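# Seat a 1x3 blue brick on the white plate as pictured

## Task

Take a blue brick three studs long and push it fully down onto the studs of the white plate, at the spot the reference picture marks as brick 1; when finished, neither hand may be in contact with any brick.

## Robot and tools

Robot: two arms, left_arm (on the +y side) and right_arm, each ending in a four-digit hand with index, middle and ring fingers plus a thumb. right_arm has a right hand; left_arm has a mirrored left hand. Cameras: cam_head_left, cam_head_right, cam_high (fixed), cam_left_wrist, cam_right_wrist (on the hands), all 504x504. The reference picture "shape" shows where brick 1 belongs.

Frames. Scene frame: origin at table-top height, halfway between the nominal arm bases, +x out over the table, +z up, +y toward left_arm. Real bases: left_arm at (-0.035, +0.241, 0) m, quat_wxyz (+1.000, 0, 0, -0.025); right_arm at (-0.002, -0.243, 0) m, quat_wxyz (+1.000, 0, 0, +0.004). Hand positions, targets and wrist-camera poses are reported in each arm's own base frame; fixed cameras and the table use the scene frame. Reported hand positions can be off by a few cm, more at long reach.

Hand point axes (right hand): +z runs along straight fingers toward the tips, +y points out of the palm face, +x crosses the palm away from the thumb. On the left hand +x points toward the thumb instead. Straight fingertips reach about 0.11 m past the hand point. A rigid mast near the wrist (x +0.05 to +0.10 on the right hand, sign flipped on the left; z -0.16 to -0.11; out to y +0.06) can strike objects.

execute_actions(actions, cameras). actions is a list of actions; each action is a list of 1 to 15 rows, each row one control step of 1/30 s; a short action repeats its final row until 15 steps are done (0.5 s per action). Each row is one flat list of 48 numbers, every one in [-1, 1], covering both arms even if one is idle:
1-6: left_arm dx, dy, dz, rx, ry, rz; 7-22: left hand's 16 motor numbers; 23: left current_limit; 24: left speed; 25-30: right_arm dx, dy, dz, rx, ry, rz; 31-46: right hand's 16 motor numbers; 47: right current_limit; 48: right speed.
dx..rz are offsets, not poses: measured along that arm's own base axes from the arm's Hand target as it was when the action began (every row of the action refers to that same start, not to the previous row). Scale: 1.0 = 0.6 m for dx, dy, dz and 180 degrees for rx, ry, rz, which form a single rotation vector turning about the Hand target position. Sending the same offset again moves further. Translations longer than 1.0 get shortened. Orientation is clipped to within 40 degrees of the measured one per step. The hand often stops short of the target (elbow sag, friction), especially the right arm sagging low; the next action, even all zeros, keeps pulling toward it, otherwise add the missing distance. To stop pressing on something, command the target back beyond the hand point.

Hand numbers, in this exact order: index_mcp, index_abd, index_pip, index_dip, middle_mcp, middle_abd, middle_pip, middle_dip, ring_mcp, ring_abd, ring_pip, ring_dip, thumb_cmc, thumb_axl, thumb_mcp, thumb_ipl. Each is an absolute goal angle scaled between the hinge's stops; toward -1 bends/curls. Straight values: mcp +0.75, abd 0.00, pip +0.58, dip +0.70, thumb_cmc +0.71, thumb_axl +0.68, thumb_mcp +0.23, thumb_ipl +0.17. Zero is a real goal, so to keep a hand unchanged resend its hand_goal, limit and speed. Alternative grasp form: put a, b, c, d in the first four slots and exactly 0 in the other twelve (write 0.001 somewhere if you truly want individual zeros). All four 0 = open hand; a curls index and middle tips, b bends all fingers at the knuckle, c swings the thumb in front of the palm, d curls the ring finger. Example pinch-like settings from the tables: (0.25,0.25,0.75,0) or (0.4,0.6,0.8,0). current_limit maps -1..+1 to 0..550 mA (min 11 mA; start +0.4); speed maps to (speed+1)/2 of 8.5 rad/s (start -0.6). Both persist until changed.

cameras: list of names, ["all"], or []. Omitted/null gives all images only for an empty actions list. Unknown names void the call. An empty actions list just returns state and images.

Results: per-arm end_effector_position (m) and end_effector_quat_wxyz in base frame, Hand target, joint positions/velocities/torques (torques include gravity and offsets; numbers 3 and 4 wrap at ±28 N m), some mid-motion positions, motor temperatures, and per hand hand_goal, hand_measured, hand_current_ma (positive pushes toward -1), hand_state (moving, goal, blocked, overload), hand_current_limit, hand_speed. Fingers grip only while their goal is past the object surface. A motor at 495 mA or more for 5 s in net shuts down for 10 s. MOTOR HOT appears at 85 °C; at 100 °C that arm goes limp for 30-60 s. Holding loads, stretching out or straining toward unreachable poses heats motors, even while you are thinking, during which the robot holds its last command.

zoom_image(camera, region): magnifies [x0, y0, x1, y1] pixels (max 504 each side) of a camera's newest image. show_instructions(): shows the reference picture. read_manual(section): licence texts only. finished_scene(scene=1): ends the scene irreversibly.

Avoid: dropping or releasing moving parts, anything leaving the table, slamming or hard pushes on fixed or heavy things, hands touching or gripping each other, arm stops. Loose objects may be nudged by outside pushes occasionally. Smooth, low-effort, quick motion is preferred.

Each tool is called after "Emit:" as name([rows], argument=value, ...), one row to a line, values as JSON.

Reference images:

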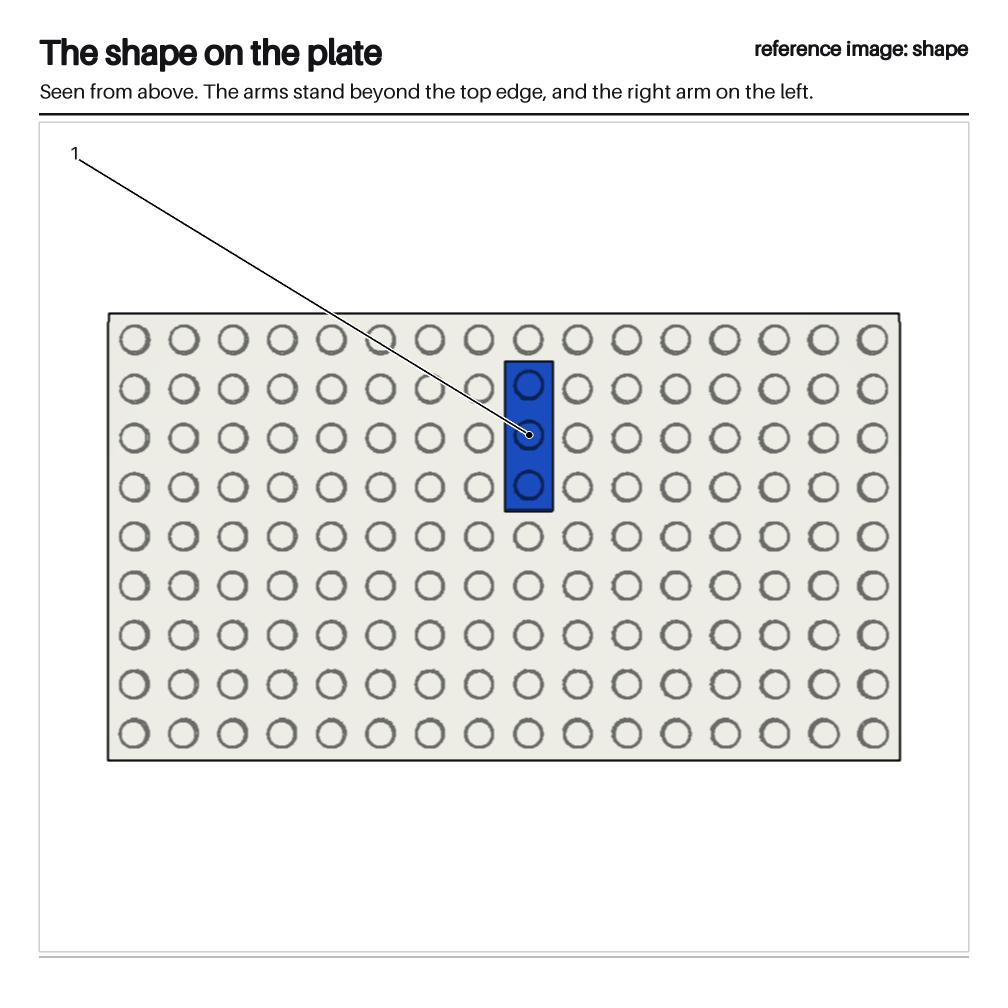

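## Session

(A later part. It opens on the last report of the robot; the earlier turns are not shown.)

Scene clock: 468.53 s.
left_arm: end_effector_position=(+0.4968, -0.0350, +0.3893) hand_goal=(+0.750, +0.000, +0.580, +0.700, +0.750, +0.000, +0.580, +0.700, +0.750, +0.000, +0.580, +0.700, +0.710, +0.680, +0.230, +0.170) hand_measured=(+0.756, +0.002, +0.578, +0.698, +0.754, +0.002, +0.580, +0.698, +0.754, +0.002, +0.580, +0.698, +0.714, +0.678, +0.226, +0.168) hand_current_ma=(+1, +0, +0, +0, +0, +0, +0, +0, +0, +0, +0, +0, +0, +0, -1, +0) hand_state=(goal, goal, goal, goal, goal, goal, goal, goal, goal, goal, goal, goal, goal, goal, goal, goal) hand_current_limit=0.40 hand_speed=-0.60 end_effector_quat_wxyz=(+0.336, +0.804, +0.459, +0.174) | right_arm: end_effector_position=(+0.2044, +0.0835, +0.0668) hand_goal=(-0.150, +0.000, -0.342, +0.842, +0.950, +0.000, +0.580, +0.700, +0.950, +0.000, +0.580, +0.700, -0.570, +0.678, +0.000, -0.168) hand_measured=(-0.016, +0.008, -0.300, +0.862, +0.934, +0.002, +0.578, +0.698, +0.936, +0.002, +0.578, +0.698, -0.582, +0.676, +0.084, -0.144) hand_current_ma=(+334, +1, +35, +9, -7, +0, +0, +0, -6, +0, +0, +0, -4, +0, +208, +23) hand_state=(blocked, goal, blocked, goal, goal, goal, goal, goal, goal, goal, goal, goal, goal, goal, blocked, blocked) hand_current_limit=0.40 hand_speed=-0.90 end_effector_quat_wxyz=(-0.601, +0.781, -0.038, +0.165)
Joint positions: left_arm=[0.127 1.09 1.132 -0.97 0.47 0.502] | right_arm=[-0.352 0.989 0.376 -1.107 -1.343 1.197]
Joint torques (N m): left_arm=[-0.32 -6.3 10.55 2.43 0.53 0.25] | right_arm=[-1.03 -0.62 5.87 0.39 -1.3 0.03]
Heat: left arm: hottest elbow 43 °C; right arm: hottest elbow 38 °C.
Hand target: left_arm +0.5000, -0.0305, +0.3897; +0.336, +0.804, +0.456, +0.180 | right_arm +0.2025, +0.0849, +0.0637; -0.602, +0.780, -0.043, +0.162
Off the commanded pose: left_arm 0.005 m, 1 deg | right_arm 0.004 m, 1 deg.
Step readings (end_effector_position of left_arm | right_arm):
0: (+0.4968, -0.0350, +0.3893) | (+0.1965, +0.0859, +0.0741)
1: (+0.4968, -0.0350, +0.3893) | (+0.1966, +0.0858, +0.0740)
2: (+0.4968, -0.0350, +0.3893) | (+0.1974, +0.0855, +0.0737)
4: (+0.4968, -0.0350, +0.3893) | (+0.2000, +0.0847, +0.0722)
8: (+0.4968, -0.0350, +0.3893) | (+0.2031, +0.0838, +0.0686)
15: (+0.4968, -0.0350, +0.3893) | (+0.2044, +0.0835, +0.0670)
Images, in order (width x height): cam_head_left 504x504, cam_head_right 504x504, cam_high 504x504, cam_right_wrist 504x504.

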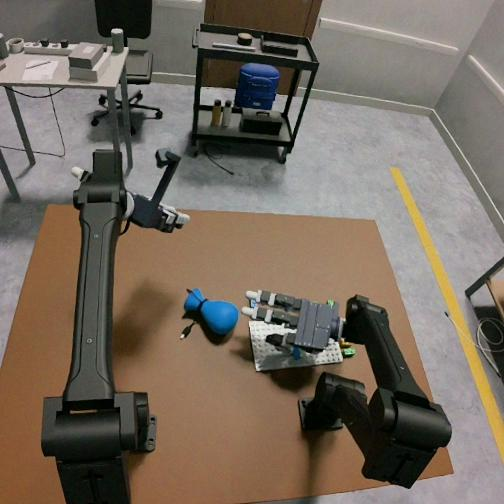

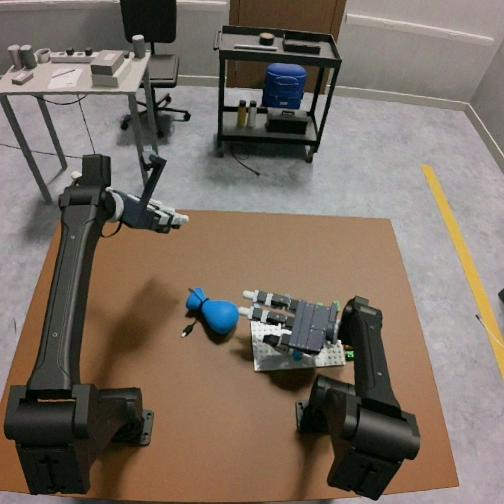

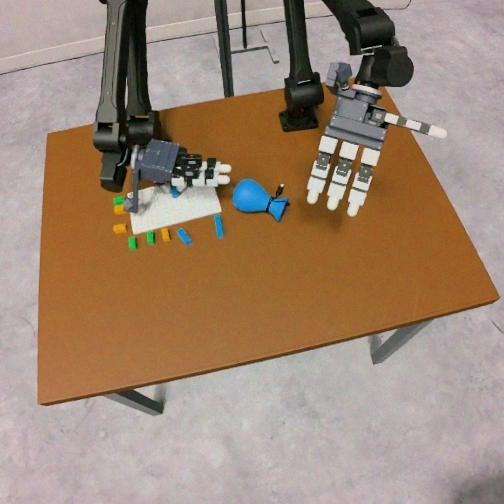

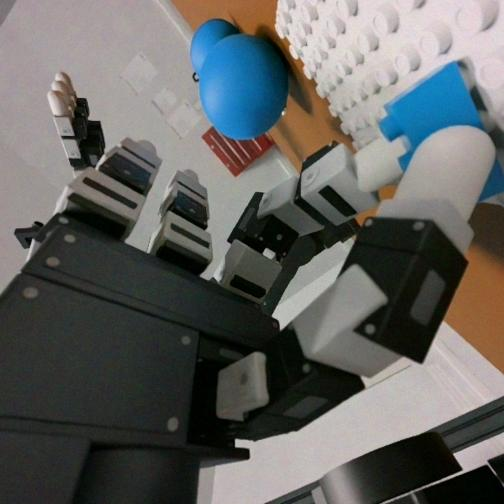

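Emit:
execute_actions([
  [[0,0,0,0,0,0,0,0,0,0,0,0,0,0,0,0,0,0,0,0,0,0,0.4,-0.6,-0.005,0.003,-0.009,0,0,0,-0.15,0,-0.343,0.841,0.95,0,0.58,0.7,0.95,0,0.58,0.7,-0.571,0.677,0,-0.168,0.4,-0.9]],
], cameras=["cam_head_left","cam_head_right","cam_high","cam_right_wrist"])

Emit:
zoom_image(camera="cam_head_left", region=[278, 331, 318, 371])

Emit:
zoom_image(camera="cam_head_right", region=[278, 331, 318, 371])

Emit:
zoom_image(camera="cam_right_wrist", region=[384, 0, 504, 120])

Emit:
zoom_image(camera="cam_right_wrist", region=[304, 20, 424, 140])

Scene clock: 481.50 s.
left_arm: end_effector_position=(+0.4968, -0.0350, +0.3893) hand_goal=(+0.750, +0.000, +0.580, +0.700, +0.750, +0.000, +0.580, +0.700, +0.750, +0.000, +0.580, +0.700, +0.710, +0.680, +0.230, +0.170) hand_measured=(+0.756, +0.002, +0.578, +0.698, +0.754, +0.002, +0.580, +0.698, +0.754, +0.002, +0.580, +0.698, +0.714, +0.678, +0.226, +0.168) hand_current_ma=(+1, +0, +0, +0, +0, +0, +0, +0, +0, +0, +0, +0, +0, +0, -1, +0) hand_state=(goal, goal, goal, goal, goal, goal, goal, goal, goal, goal, goal, goal, goal, goal, goal, goal) hand_current_limit=0.40 hand_speed=-0.60 end_effector_quat_wxyz=(+0.336, +0.804, +0.459, +0.174) | right_arm: end_effector_position=(+0.2037, +0.0845, +0.0652) hand_goal=(-0.150, +0.000, -0.342, +0.842, +0.950, +0.000, +0.580, +0.700, +0.950, +0.000, +0.580, +0.700, -0.570, +0.678, +0.000, -0.168) hand_measured=(-0.018, +0.004, -0.300, +0.862, +0.934, +0.002, +0.578, +0.698, +0.936, +0.002, +0.578, +0.698, -0.582, +0.676, +0.084, -0.144) hand_current_ma=(+330, +1, +35, +9, -7, +0, +0, +0, -6, +0, +0, +0, -3, +0, +208, +23) hand_state=(blocked, goal, blocked, goal, goal, goal, goal, goal, goal, goal, goal, goal, goal, goal, blocked, blocked) hand_current_limit=0.40 hand_speed=-0.90 end_effector_quat_wxyz=(-0.604, +0.779, -0.045, +0.163)
Joint positions: left_arm=[0.127 1.09 1.132 -0.97 0.47 0.502] | right_arm=[-0.352 0.989 0.368 -1.083 -1.349 1.228]
Joint torques (N m): left_arm=[-0.26 -6.3 10.52 2.41 0.52 0.25] | right_arm=[-0.85 -0.97 5 0.7 -1.06 -0.13]
Heat: left arm: hottest elbow 43 °C; right arm: hottest elbow 37 °C.
Hand target: left_arm +0.5000, -0.0305, +0.3897; +0.336, +0.804, +0.456, +0.180 | right_arm +0.1996, +0.0867, +0.0584; -0.602, +0.780, -0.043, +0.162
Off the commanded pose: left_arm 0.005 m, 1 deg | right_arm 0.008 m, 0 deg.
Step readings (end_effector_position of left_arm | right_arm):
0: (+0.4968, -0.0350, +0.3893) | (+0.2043, +0.0835, +0.0668)
1: (+0.4968, -0.0350, +0.3893) | (+0.2044, +0.0835, +0.0667)
2: (+0.4968, -0.0350, +0.3893) | (+0.2043, +0.0836, +0.0664)
4: (+0.4968, -0.0350, +0.3893) | (+0.2036, +0.0841, +0.0653)
8: (+0.4968, -0.0350, +0.3893) | (+0.2034, +0.0846, +0.0653)
15: (+0.4968, -0.0350, +0.3893) | (+0.2036, +0.0846, +0.0652)
Images, in order (width x height): cam_head_left 504x504, cam_head_right 504x504, cam_high 504x504, cam_right_wrist 504x504.

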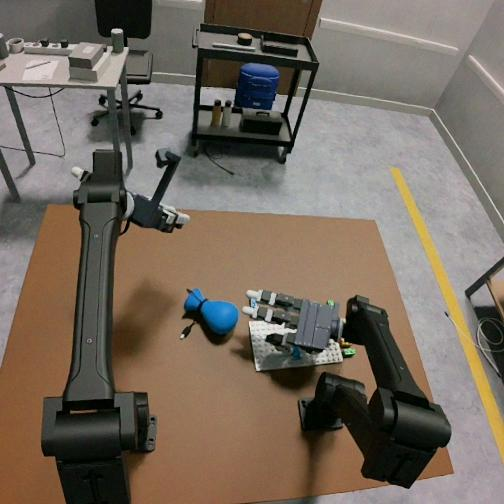

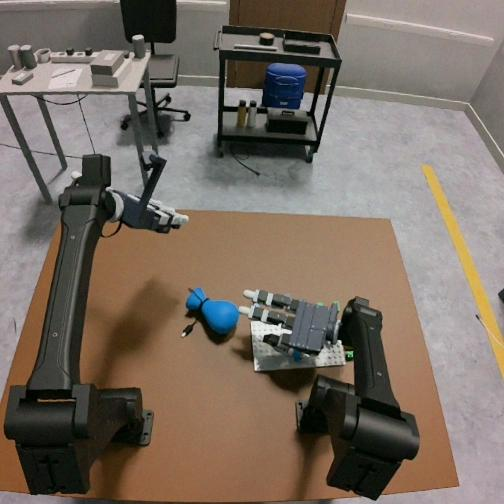

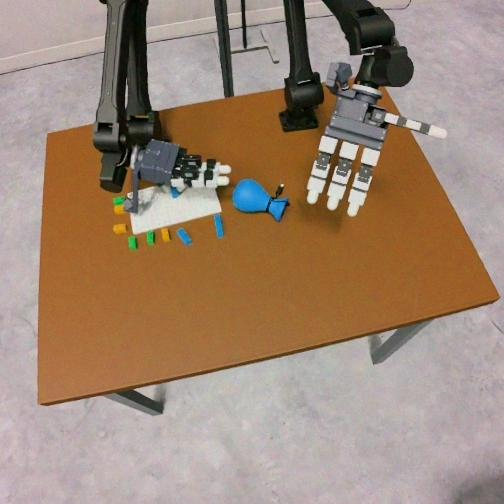

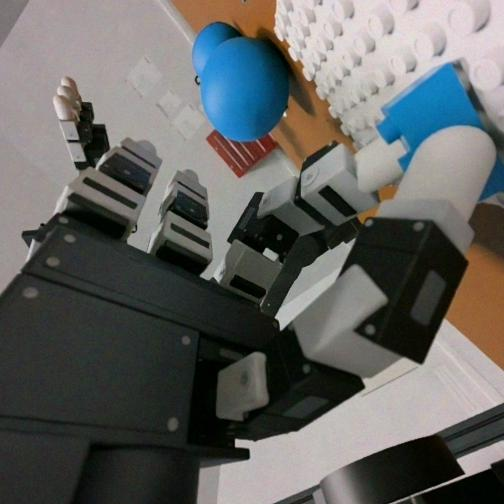

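Scaled by 12.600 from the camera's 504x504 image, which has a finer 720x720 frame.

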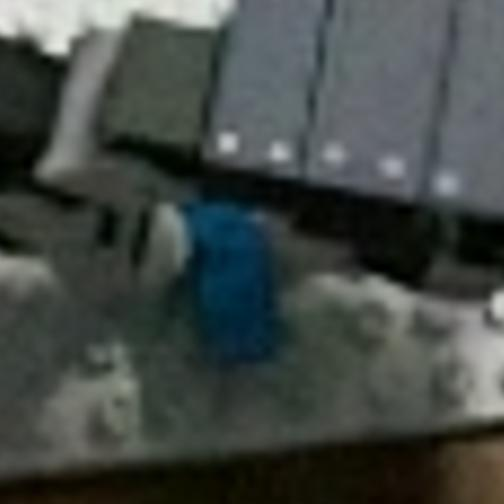

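Scaled by 12.600 from the camera's 504x504 image, which has a finer 720x720 frame.

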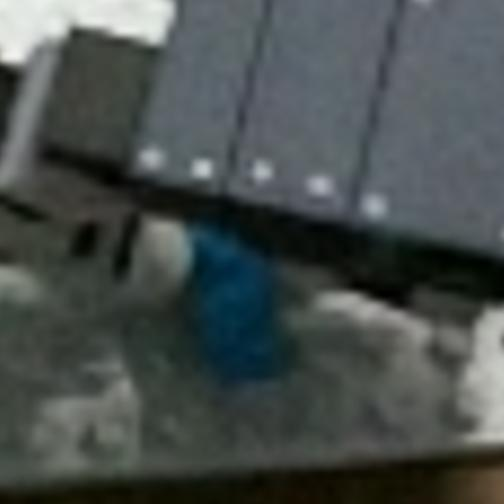

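Scaled by 4.200 from the camera's 504x504 image, which has a finer 720x720 frame.

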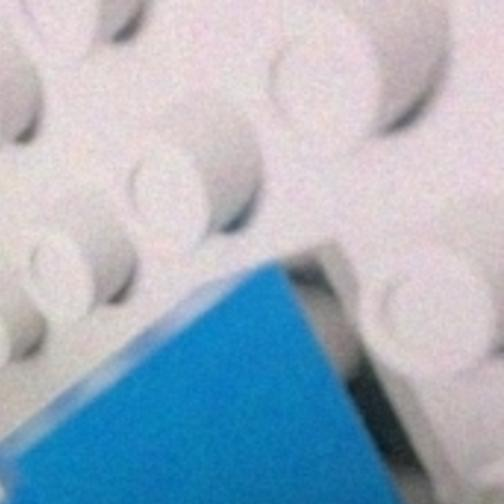

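Scaled by 4.200 from the camera's 504x504 image, which has a finer 720x720 frame.

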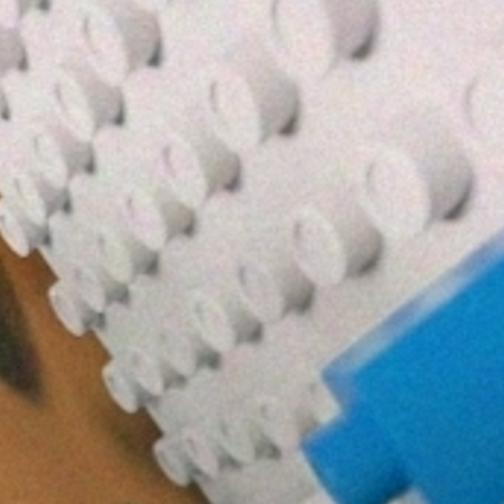

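Emit:
execute_actions([
  [[0,0,0,0,0,0,0,0,0,0,0,0,0,0,0,0,0,0,0,0,0,0,0.4,-0.6,-0.002,0,-0.01,0,0,0,-0.15,0,-0.343,0.841,0.95,0,0.58,0.7,0.95,0,0.58,0.7,-0.571,0.677,0,-0.168,0.4,-0.9]],
], cameras=["cam_head_left","cam_head_right","cam_high","cam_right_wrist"])

Emit:
zoom_image(camera="cam_right_wrist", region=[384, 0, 504, 120])

Emit:
zoom_image(camera="cam_head_left", region=[278, 331, 318, 371])

Scene clock: 492.50 s.
left_arm: end_effector_position=(+0.4968, -0.0350, +0.3893) hand_goal=(+0.750, +0.000, +0.580, +0.700, +0.750, +0.000, +0.580, +0.700, +0.750, +0.000, +0.580, +0.700, +0.710, +0.680, +0.230, +0.170) hand_measured=(+0.756, +0.002, +0.578, +0.698, +0.754, +0.002, +0.580, +0.698, +0.754, +0.002, +0.580, +0.698, +0.714, +0.678, +0.226, +0.168) hand_current_ma=(+1, +0, +0, +0, +0, +0, +0, +0, +0, +0, +0, +0, +0, +0, -1, +0) hand_state=(goal, goal, goal, goal, goal, goal, goal, goal, goal, goal, goal, goal, goal, goal, goal, goal) hand_current_limit=0.40 hand_speed=-0.60 end_effector_quat_wxyz=(+0.336, +0.804, +0.459, +0.174) | right_arm: end_effector_position=(+0.2035, +0.0848, +0.0647) hand_goal=(-0.150, +0.000, -0.342, +0.842, +0.950, +0.000, +0.580, +0.700, +0.950, +0.000, +0.580, +0.700, -0.570, +0.678, +0.000, -0.168) hand_measured=(-0.018, +0.004, -0.300, +0.862, +0.934, +0.002, +0.578, +0.698, +0.936, +0.002, +0.578, +0.698, -0.582, +0.676, +0.084, -0.144) hand_current_ma=(+323, +1, +35, +9, -7, +0, +0, +0, -6, +0, +0, +0, -4, +0, +208, +23) hand_state=(blocked, goal, blocked, goal, goal, goal, goal, goal, goal, goal, goal, goal, goal, goal, blocked, blocked) hand_current_limit=0.40 hand_speed=-0.90 end_effector_quat_wxyz=(-0.604, +0.779, -0.046, +0.163)
Joint positions: left_arm=[0.127 1.09 1.132 -0.97 0.47 0.502] | right_arm=[-0.352 0.989 0.366 -1.078 -1.35 1.232]
Joint torques (N m): left_arm=[-0.32 -6.36 10.54 2.45 0.53 0.25] | right_arm=[-1.03 0.15 4.34 1.01 -0.96 -0.21]
Heat: left arm: hottest elbow 43 °C; right arm: hottest elbow 36 °C.
Hand target: left_arm +0.5000, -0.0305, +0.3897; +0.336, +0.804, +0.456, +0.180 | right_arm +0.1983, +0.0867, +0.0524; -0.602, +0.780, -0.043, +0.162
Off the commanded pose: left_arm 0.005 m, 1 deg | right_arm 0.013 m, 0 deg.
Step readings (end_effector_position of left_arm | right_arm):
0: (+0.4968, -0.0350, +0.3893) | (+0.2037, +0.0845, +0.0652)
1: (+0.4968, -0.0350, +0.3893) | (+0.2037, +0.0845, +0.0652)
2: (+0.4968, -0.0350, +0.3893) | (+0.2037, +0.0845, +0.0651)
4: (+0.4968, -0.0350, +0.3893) | (+0.2034, +0.0848, +0.0648)
8: (+0.4968, -0.0350, +0.3893) | (+0.2034, +0.0848, +0.0647)
15: (+0.4968, -0.0350, +0.3893) | (+0.2035, +0.0848, +0.0647)
Images, in order (width x height): cam_head_left 504x504, cam_head_right 504x504, cam_high 504x504, cam_right_wrist 504x504.

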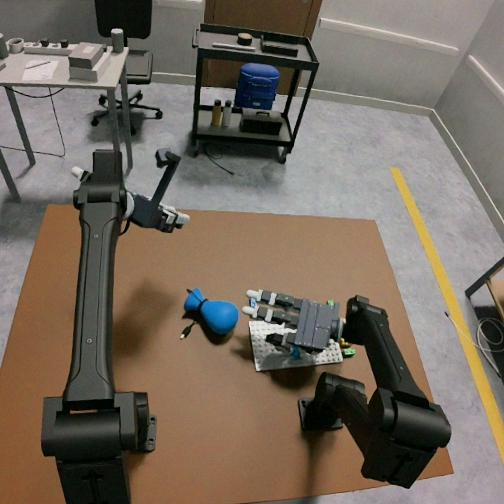

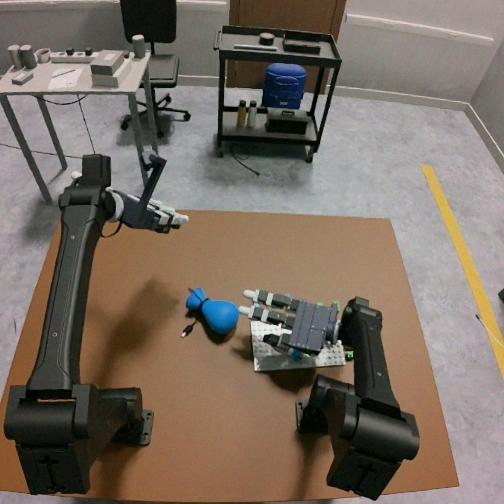

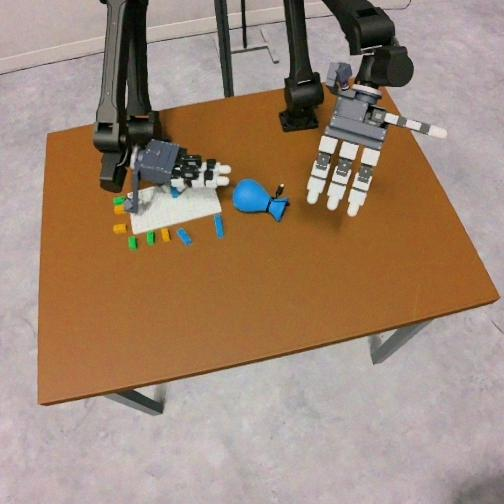

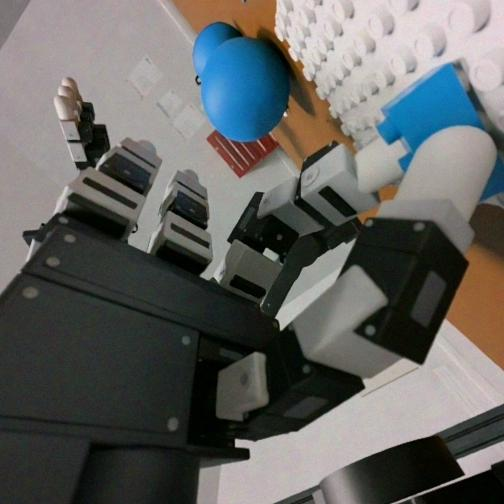

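Scaled by 4.200 from the camera's 504x504 image, which has a finer 720x720 frame.

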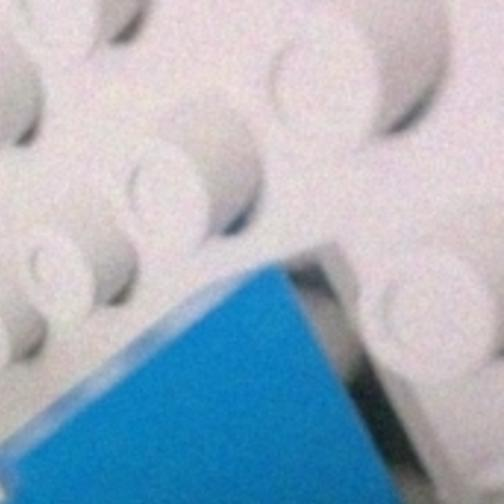

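Scaled by 12.600 from the camera's 504x504 image, which has a finer 720x720 frame.

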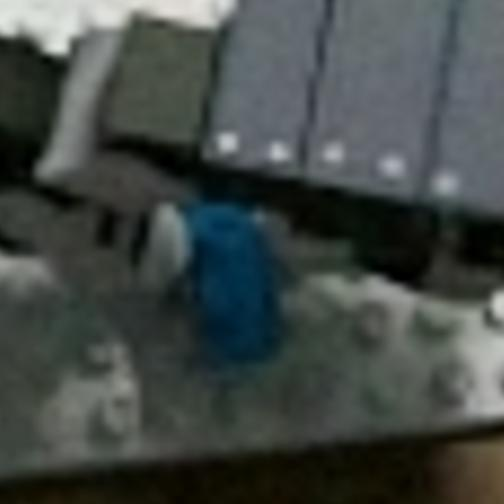

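Emit:
execute_actions([
  [[0,0,0,0,0,0,0,0,0,0,0,0,0,0,0,0,0,0,0,0,0,0,0.4,-0.6,-0.005,0,-0.012,0,0,0,-0.15,0,-0.343,0.841,0.95,0,0.58,0.7,0.95,0,0.58,0.7,-0.571,0.677,0,-0.168,0.4,-0.9]],
], cameras=["cam_head_left","cam_right_wrist"])

Emit:
zoom_image(camera="cam_right_wrist", region=[384, 0, 504, 120])

Scene clock: 496.33 s.
left_arm: end_effector_position=(+0.4968, -0.0350, +0.3893) hand_goal=(+0.750, +0.000, +0.580, +0.700, +0.750, +0.000, +0.580, +0.700, +0.750, +0.000, +0.580, +0.700, +0.710, +0.680, +0.230, +0.170) hand_measured=(+0.756, +0.002, +0.578, +0.698, +0.754, +0.002, +0.580, +0.698, +0.754, +0.002, +0.580, +0.698, +0.714, +0.678, +0.226, +0.168) hand_current_ma=(+1, +0, +0, +0, +0, +0, +0, +0, +0, +0, +0, +0, +0, +0, -1, +0) hand_state=(goal, goal, goal, goal, goal, goal, goal, goal, goal, goal, goal, goal, goal, goal, goal, goal) hand_current_limit=0.40 hand_speed=-0.60 end_effector_quat_wxyz=(+0.336, +0.804, +0.459, +0.174) | right_arm: end_effector_position=(+0.2025, +0.0848, +0.0637) hand_goal=(-0.150, +0.000, -0.342, +0.842, +0.950, +0.000, +0.580, +0.700, +0.950, +0.000, +0.580, +0.700, -0.570, +0.678, +0.000, -0.168) hand_measured=(-0.020, +0.000, -0.300, +0.862, +0.934, +0.002, +0.578, +0.698, +0.936, +0.002, +0.578, +0.698, -0.584, +0.676, +0.084, -0.144) hand_current_ma=(+320, +0, +35, +9, -7, +0, +0, +0, -6, +0, +0, +0, -5, +0, +208, +23) hand_state=(blocked, goal, blocked, goal, goal, goal, goal, goal, goal, goal, goal, goal, goal, goal, blocked, blocked) hand_current_limit=0.40 hand_speed=-0.90 end_effector_quat_wxyz=(-0.606, +0.777, -0.049, +0.164)
Joint positions: left_arm=[0.127 1.09 1.132 -0.97 0.47 0.502] | right_arm=[-0.357 0.99 0.361 -1.076 -1.355 1.232]
Joint torques (N m): left_arm=[-0.26 -6.3 10.55 2.43 0.53 0.25] | right_arm=[-1.14 1.08 3.66 1.06 -0.69 -0.44]
Heat: left arm: hottest elbow 43 °C; right arm: hottest elbow 36 °C.
Hand target: left_arm +0.5000, -0.0305, +0.3897; +0.336, +0.804, +0.456, +0.180 | right_arm +0.1954, +0.0866, +0.0452; -0.602, +0.780, -0.043, +0.162
Off the commanded pose: left_arm 0.005 m, 1 deg | right_arm 0.020 m, 1 deg.
Step readings (end_effector_position of left_arm | right_arm):
0: (+0.4968, -0.0350, +0.3893) | (+0.2035, +0.0848, +0.0647)
1: (+0.4968, -0.0350, +0.3893) | (+0.2035, +0.0848, +0.0647)
2: (+0.4968, -0.0350, +0.3893) | (+0.2032, +0.0849, +0.0645)
4: (+0.4968, -0.0350, +0.3893) | (+0.2029, +0.0849, +0.0642)
8: (+0.4968, -0.0350, +0.3893) | (+0.2025, +0.0849, +0.0637)
15: (+0.4968, -0.0350, +0.3893) | (+0.2025, +0.0848, +0.0637)
Images, in order (width x height): cam_head_left 504x504, cam_right_wrist 504x504.

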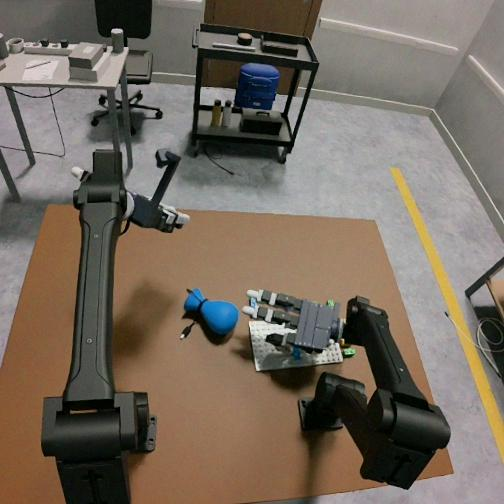

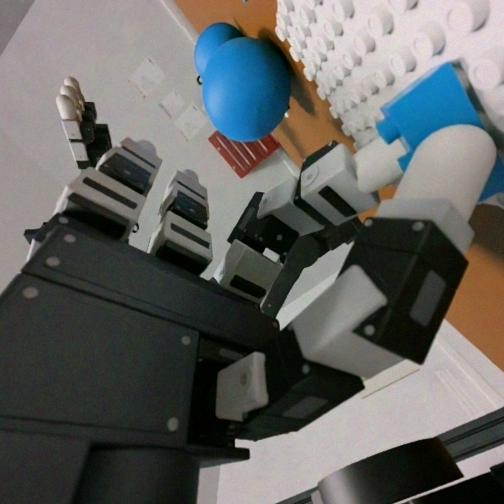

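Scaled by 4.200 from the camera's 504x504 image, which has a finer 720x720 frame.

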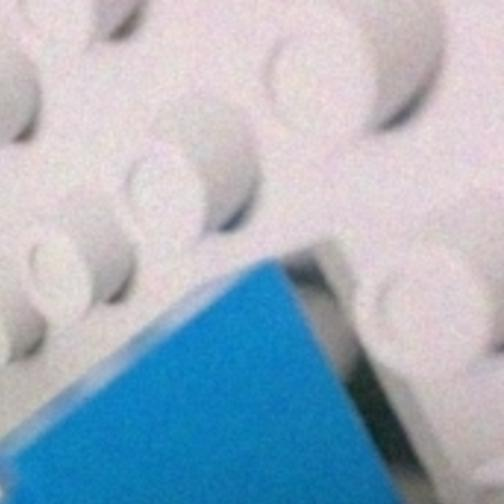

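Emit:
execute_actions([
  [[0,0,0,0,0,0,0,0,0,0,0,0,0,0,0,0,0,0,0,0,0,0,0.4,-0.6,0.003,0,0.014,0,0,0,-0.15,0,-0.343,0.841,0.95,0,0.58,0.7,0.95,0,0.58,0.7,-0.571,0.677,0,-0.168,0.4,-0.9]],
  [[0,0,0,0,0,0,0,0,0,0,0,0,0,0,0,0,0,0,0,0,0,0,0.4,-0.6,0,0,0.004,0,0,0,-0.05,0,-0.343,0.841,0.95,0,0.58,0.7,0.95,0,0.58,0.7,-0.571,0.677,0.07,-0.168,0.4,-0.94]],
  [[0,0,0,0,0,0,0,0,0,0,0,0,0,0,0,0,0,0,0,0,0,0,0.4,-0.6,0,0,0,0,0,0,0.0,0,-0.343,0.841,0.95,0,0.58,0.7,0.95,0,0.58,0.7,-0.571,0.677,0.13,-0.168,0.4,-0.94]],
  [[0,0,0,0,0,0,0,0,0,0,0,0,0,0,0,0,0,0,0,0,0,0,0.4,-0.6,0,0,0,0,0,0,0.04,0,-0.343,0.841,0.95,0,0.58,0.7,0.95,0,0.58,0.7,-0.571,0.677,0.19,-0.168,0.4,-0.92]],
], cameras=["cam_head_left","cam_head_right","cam_right_wrist"])

Emit:
zoom_image(camera="cam_right_wrist", region=[384, 0, 504, 120])

Emit:
zoom_image(camera="cam_head_left", region=[278, 331, 318, 371])

Emit:
zoom_image(camera="cam_head_right", region=[278, 331, 318, 371])

Scene clock: 511.63 s.
left_arm: end_effector_position=(+0.4968, -0.0350, +0.3893) hand_goal=(+0.750, +0.000, +0.580, +0.700, +0.750, +0.000, +0.580, +0.700, +0.750, +0.000, +0.580, +0.700, +0.710, +0.680, +0.230, +0.170) hand_measured=(+0.756, +0.002, +0.578, +0.698, +0.754, +0.002, +0.580, +0.698, +0.754, +0.002, +0.580, +0.698, +0.714, +0.678, +0.226, +0.168) hand_current_ma=(+1, +0, +0, +0, +0, +0, +0, +0, +0, +0, +0, +0, +0, +0, -1, +0) hand_state=(goal, goal, goal, goal, goal, goal, goal, goal, goal, goal, goal, goal, goal, goal, goal, goal) hand_current_limit=0.40 hand_speed=-0.60 end_effector_quat_wxyz=(+0.336, +0.804, +0.459, +0.174) | right_arm: end_effector_position=(+0.2025, +0.0847, +0.0633) hand_goal=(+0.040, +0.000, -0.342, +0.842, +0.950, +0.000, +0.580, +0.700, +0.950, +0.000, +0.580, +0.700, -0.570, +0.678, +0.190, -0.168) hand_measured=(+0.024, -0.010, -0.348, +0.840, +0.934, +0.002, +0.578, +0.698, +0.936, +0.002, +0.578, +0.698, -0.572, +0.676, +0.188, -0.164) hand_current_ma=(-7, -2, -1, +0, -7, +0, +0, +0, -6, +0, +0, +0, +0, +0, +0, +1) hand_state=(goal, goal, goal, goal, goal, goal, goal, goal, goal, goal, goal, goal, goal, goal, goal, goal) hand_current_limit=0.40 hand_speed=-0.92 end_effector_quat_wxyz=(-0.604, +0.778, -0.044, +0.169)
Joint positions: left_arm=[0.127 1.09 1.132 -0.97 0.47 0.502] | right_arm=[-0.357 0.984 0.357 -1.076 -1.353 1.22]
Joint torques (N m): left_arm=[-0.26 -6.24 10.55 2.43 0.53 0.25] | right_arm=[-0.67 -0.26 5.26 0.13 -0.84 -0.12]
Heat: left arm: hottest elbow 43 °C; right arm: hottest elbow 36 °C.
Hand target: left_arm +0.5000, -0.0305, +0.3897; +0.336, +0.804, +0.456, +0.180 | right_arm +0.1970, +0.0867, +0.0560; -0.602, +0.780, -0.043, +0.162
Off the commanded pose: left_arm 0.005 m, 1 deg | right_arm 0.009 m, 1 deg.
Step readings (end_effector_position of left_arm | right_arm):
0: (+0.4968, -0.0350, +0.3893) | (+0.2025, +0.0848, +0.0637)
1: (+0.4968, -0.0350, +0.3893) | (+0.2025, +0.0848, +0.0637)
2: (+0.4968, -0.0350, +0.3893) | (+0.2025, +0.0848, +0.0637)
4: (+0.4968, -0.0350, +0.3893) | (+0.2025, +0.0848, +0.0637)
8: (+0.4968, -0.0350, +0.3893) | (+0.2025, +0.0848, +0.0637)
15: (+0.4968, -0.0350, +0.3893) | (+0.2025, +0.0848, +0.0637)
16: (+0.4968, -0.0350, +0.3893) | (+0.2025, +0.0848, +0.0637)
17: (+0.4968, -0.0350, +0.3893) | (+0.2025, +0.0848, +0.0638)
19: (+0.4968, -0.0350, +0.3893) | (+0.2026, +0.0848, +0.0640)
23: (+0.4968, -0.0350, +0.3893) | (+0.2028, +0.0847, +0.0645)
30: (+0.4968, -0.0350, +0.3893) | (+0.2030, +0.0848, +0.0647)
31: (+0.4968, -0.0350, +0.3893) | (+0.2030, +0.0848, +0.0647)
32: (+0.4968, -0.0350, +0.3893) | (+0.2030, +0.0848, +0.0647)
34: (+0.4968, -0.0350, +0.3893) | (+0.2031, +0.0848, +0.0647)
38: (+0.4968, -0.0350, +0.3893) | (+0.2031, +0.0846, +0.0643)
45: (+0.4968, -0.0350, +0.3893) | (+0.2024, +0.0849, +0.0635)
46: (+0.4968, -0.0350, +0.3893) | (+0.2025, +0.0849, +0.0635)
47: (+0.4968, -0.0350, +0.3893) | (+0.2025, +0.0849, +0.0635)
49: (+0.4968, -0.0350, +0.3893) | (+0.2025, +0.0848, +0.0635)
53: (+0.4968, -0.0350, +0.3893) | (+0.2025, +0.0847, +0.0633)
60: (+0.4968, -0.0350, +0.3893) | (+0.2025, +0.0847, +0.0633)
Images, in order (width x height): cam_head_left 504x504, cam_head_right 504x504, cam_right_wrist 504x504.

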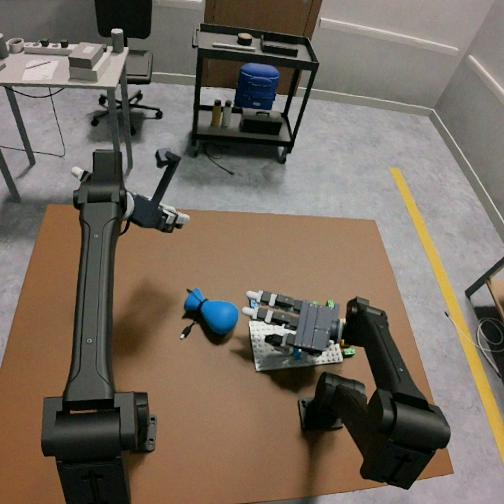

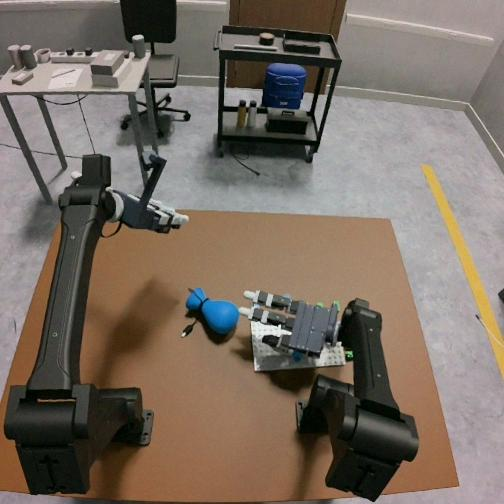

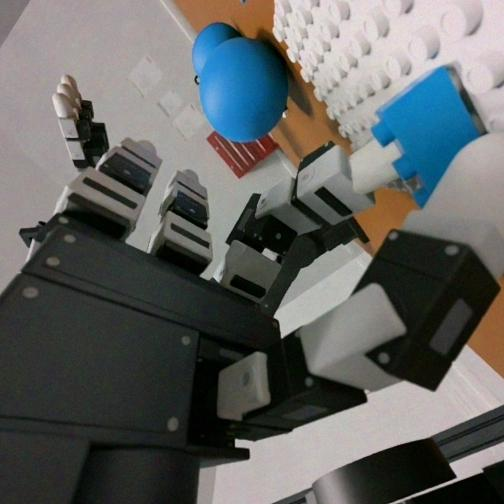

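Scaled by 4.200 from the camera's 504x504 image, which has a finer 720x720 frame.

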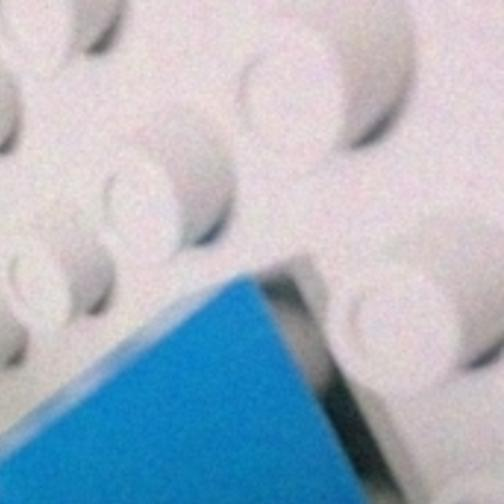

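Scaled by 12.600 from the camera's 504x504 image, which has a finer 720x720 frame.

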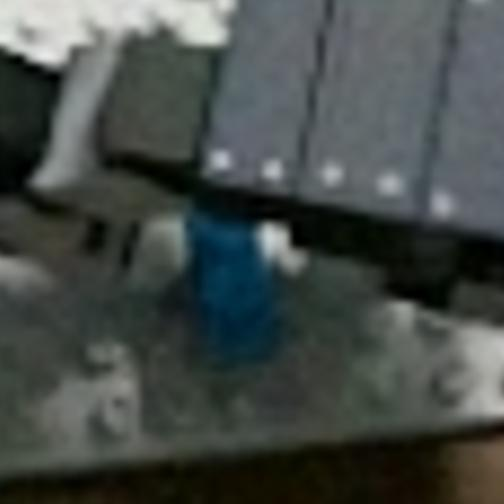

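Scaled by 12.600 from the camera's 504x504 image, which has a finer 720x720 frame.

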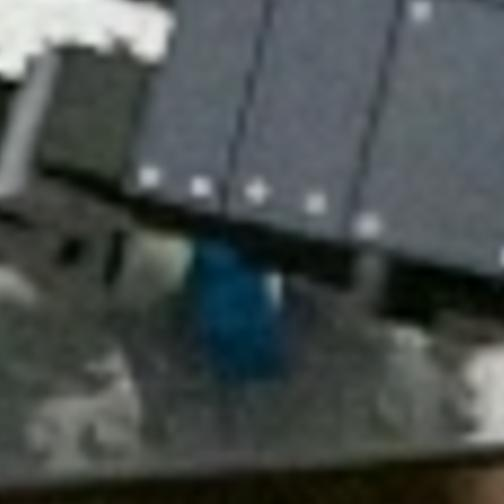

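Emit:
zoom_image(camera="cam_right_wrist", region=[344, 50, 504, 210])

Scaled by 3.150 from the camera's 504x504 image, which has a finer 720x720 frame.

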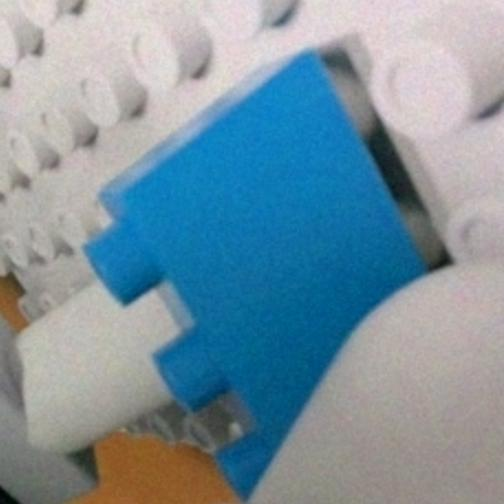

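Emit:
execute_actions([
  [[0,0,0,0,0,0,0,0,0,0,0,0,0,0,0,0,0,0,0,0,0,0,0.4,-0.6,0.004,0,0.012,0,0,0,0.08,0,-0.343,0.841,0.95,0,0.58,0.7,0.95,0,0.58,0.7,-0.571,0.677,0.25,-0.168,0.4,-0.9]],
  [[0,0,0,0,0,0,0,0,0,0,0,0,0,0,0,0,0,0,0,0,0,0,0.4,-0.6,0.01,0,0.04,0,0,0,0.08,0,-0.343,0.841,0.95,0,0.58,0.7,0.95,0,0.58,0.7,-0.571,0.677,0.25,-0.168,0.4,-0.9]],
  [[0,0,0,0,0,0,0,0,0,0,0,0,0,0,0,0,0,0,0,0,0,0,0.4,-0.6,0.01,0,0.05,0,0,0,0.08,0,-0.343,0.841,0.95,0,0.58,0.7,0.95,0,0.58,0.7,-0.571,0.677,0.25,-0.168,0.4,-0.9]],
], cameras=["cam_head_left","cam_head_right","cam_high","cam_right_wrist"])

Emit:
zoom_image(camera="cam_right_wrist", region=[304, 0, 504, 200])

Emit:
zoom_image(camera="cam_head_left", region=[258, 316, 318, 376])

Emit:
zoom_image(camera="cam_high", region=[130, 160, 210, 224])

Scene clock: 520.47 s.
left_arm: end_effector_position=(+0.4968, -0.0350, +0.3893) hand_goal=(+0.750, +0.000, +0.580, +0.700, +0.750, +0.000, +0.580, +0.700, +0.750, +0.000, +0.580, +0.700, +0.710, +0.680, +0.230, +0.170) hand_measured=(+0.756, +0.002, +0.578, +0.698, +0.754, +0.002, +0.580, +0.698, +0.754, +0.002, +0.580, +0.698, +0.714, +0.678, +0.226, +0.168) hand_current_ma=(+1, +0, +0, +0, +0, +0, +0, +0, +0, +0, +0, +0, +0, +0, -1, +0) hand_state=(goal, goal, goal, goal, goal, goal, goal, goal, goal, goal, goal, goal, goal, goal, goal, goal) hand_current_limit=0.40 hand_speed=-0.60 end_effector_quat_wxyz=(+0.336, +0.804, +0.459, +0.174) | right_arm: end_effector_position=(+0.1963, +0.0926, +0.0976) hand_goal=(+0.080, +0.000, -0.342, +0.842, +0.950, +0.000, +0.580, +0.700, +0.950, +0.000, +0.580, +0.700, -0.570, +0.678, +0.250, -0.168) hand_measured=(+0.070, -0.002, -0.344, +0.840, +0.934, +0.002, +0.578, +0.698, +0.936, +0.002, +0.578, +0.698, -0.570, +0.676, +0.248, -0.166) hand_current_ma=(-2, +0, +0, +0, -7, +0, +0, +0, -6, +0, +0, +0, +0, +0, +0, +0) hand_state=(goal, goal, goal, goal, goal, goal, goal, goal, goal, goal, goal, goal, goal, goal, goal, goal) hand_current_limit=0.40 hand_speed=-0.90 end_effector_quat_wxyz=(-0.608, +0.778, -0.055, +0.147)
Joint positions: left_arm=[0.127 1.09 1.132 -0.97 0.47 0.502] | right_arm=[-0.32 0.868 0.411 -1.171 -1.351 1.344]
Joint torques (N m): left_arm=[-0.32 -6.3 10.56 2.43 0.52 0.25] | right_arm=[-1.03 -1.03 11.26 -0.46 -1.08 0.09]
Heat: left arm: hottest elbow 43 °C; right arm: hottest elbow 36 °C.
Hand target: left_arm +0.5000, -0.0305, +0.3897; +0.336, +0.804, +0.456, +0.180 | right_arm +0.2115, +0.0867, +0.1172; -0.602, +0.780, -0.043, +0.162
Off the commanded pose: left_arm 0.005 m, 1 deg | right_arm 0.025 m, 2 deg.
Step readings (end_effector_position of left_arm | right_arm):
0: (+0.4968, -0.0350, +0.3893) | (+0.2025, +0.0847, +0.0633)
1: (+0.4968, -0.0350, +0.3893) | (+0.2025, +0.0847, +0.0633)
2: (+0.4968, -0.0350, +0.3893) | (+0.2025, +0.0846, +0.0632)
4: (+0.4968, -0.0350, +0.3893) | (+0.2024, +0.0846, +0.0631)
8: (+0.4968, -0.0350, +0.3893) | (+0.2023, +0.0845, +0.0629)
15: (+0.4968, -0.0350, +0.3893) | (+0.2023, +0.0846, +0.0629)
16: (+0.4968, -0.0350, +0.3893) | (+0.2022, +0.0846, +0.0630)
17: (+0.4968, -0.0350, +0.3893) | (+0.2015, +0.0850, +0.0634)
19: (+0.4968, -0.0350, +0.3893) | (+0.1991, +0.0868, +0.0652)
23: (+0.4968, -0.0350, +0.3893) | (+0.1949, +0.0901, +0.0696)
30: (+0.4968, -0.0350, +0.3893) | (+0.1925, +0.0910, +0.0713)
31: (+0.4968, -0.0350, +0.3893) | (+0.1923, +0.0911, +0.0715)
32: (+0.4968, -0.0350, +0.3893) | (+0.1917, +0.0915, +0.0724)
34: (+0.4968, -0.0350, +0.3893) | (+0.1914, +0.0926, +0.0769)
38: (+0.4968, -0.0350, +0.3893) | (+0.1970, +0.0923, +0.0904)
45: (+0.4968, -0.0350, +0.3893) | (+0.1979, +0.0921, +0.0975)
Images, in order (width x height): cam_head_left 504x504, cam_head_right 504x504, cam_high 504x504, cam_right_wrist 504x504.

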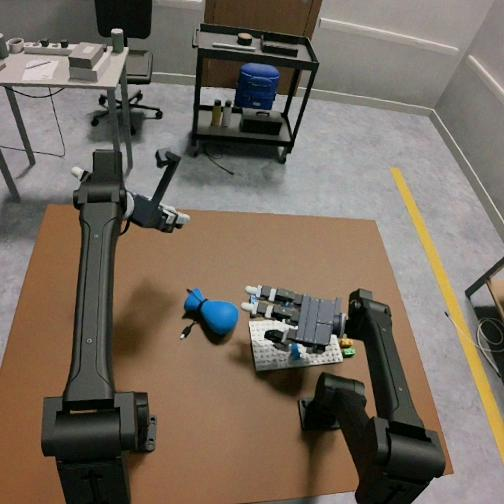

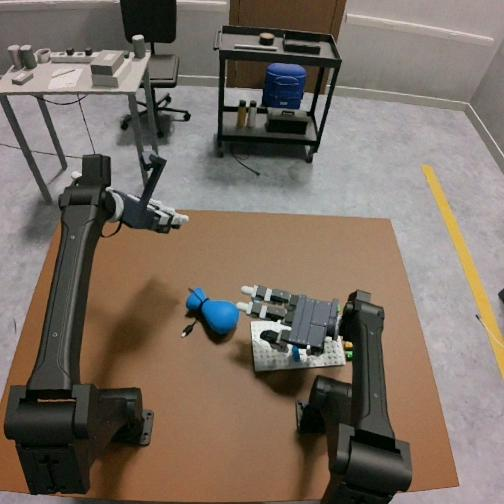

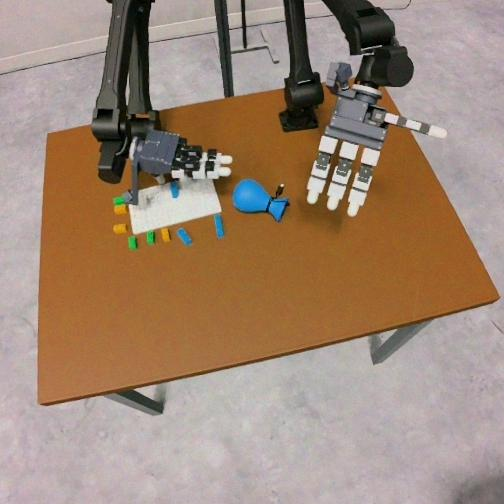

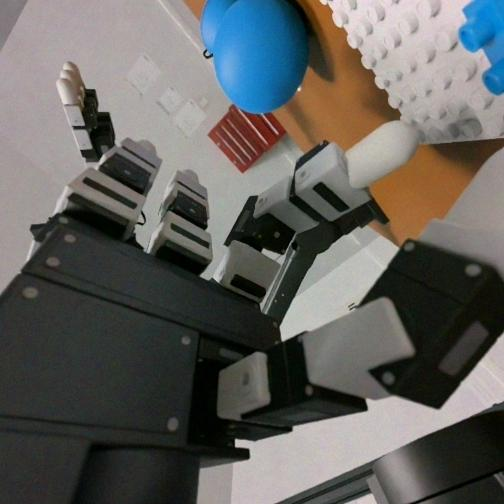

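Scaled by 2.520 from the camera's 504x504 image, which has a finer 720x720 frame.

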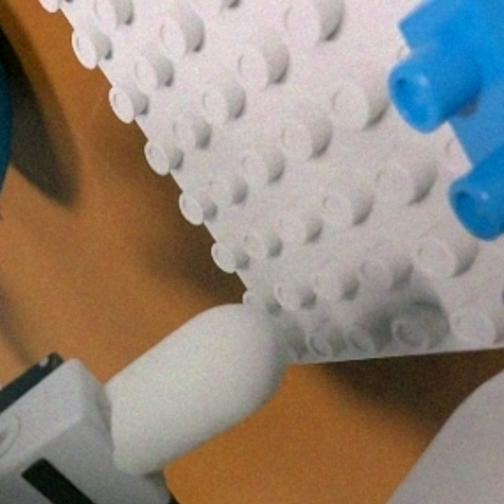

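Scaled by 8.400 from the camera's 504x504 image, which has a finer 720x720 frame.

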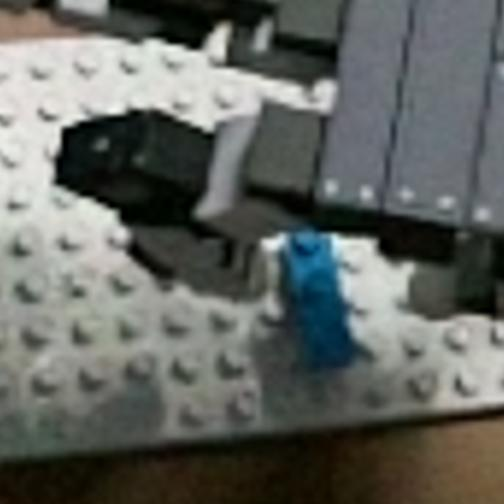

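Scaled by 6.300 from the camera's 504x504 image, which has a finer 720x720 frame.

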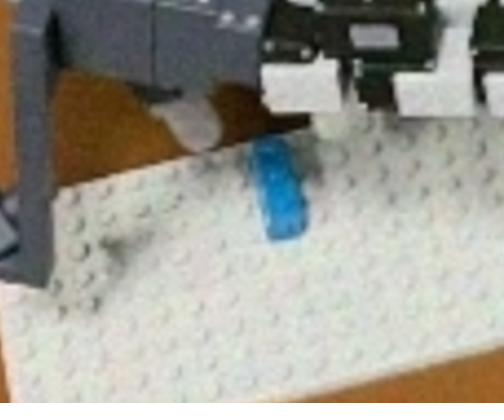

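Emit:
zoom_image(camera="cam_head_left", region=[280, 338, 312, 370])

Emit:
zoom_image(camera="cam_head_right", region=[280, 338, 312, 370])

Emit:
zoom_image(camera="cam_high", region=[160, 172, 192, 204])

Scaled by 15.750 from the camera's 504x504 image, which has a finer 720x720 frame.

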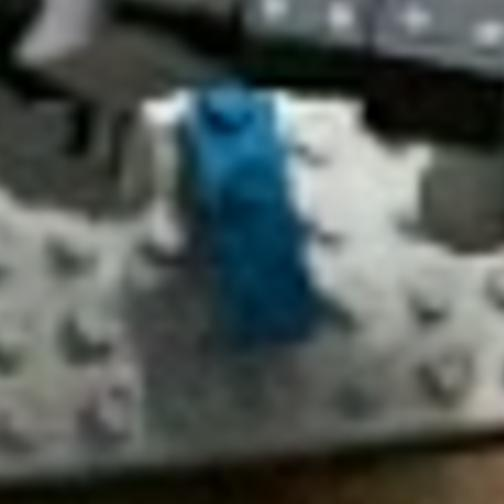

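Scaled by 15.750 from the camera's 504x504 image, which has a finer 720x720 frame.

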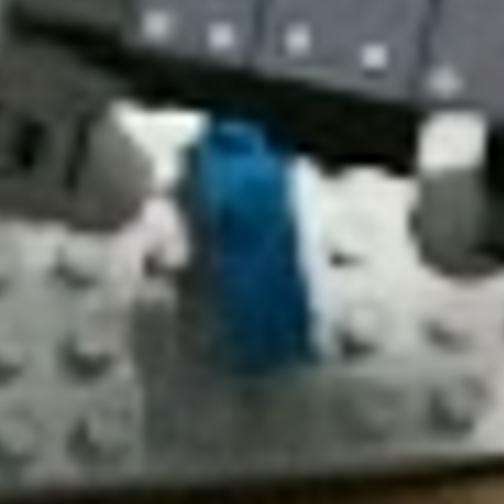

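Scaled by 15.750 from the camera's 504x504 image, which has a finer 720x720 frame.

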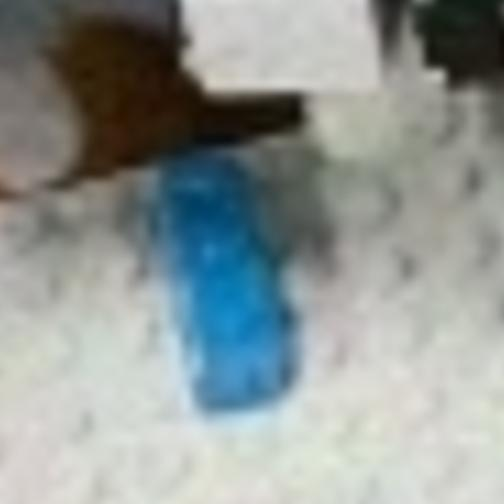

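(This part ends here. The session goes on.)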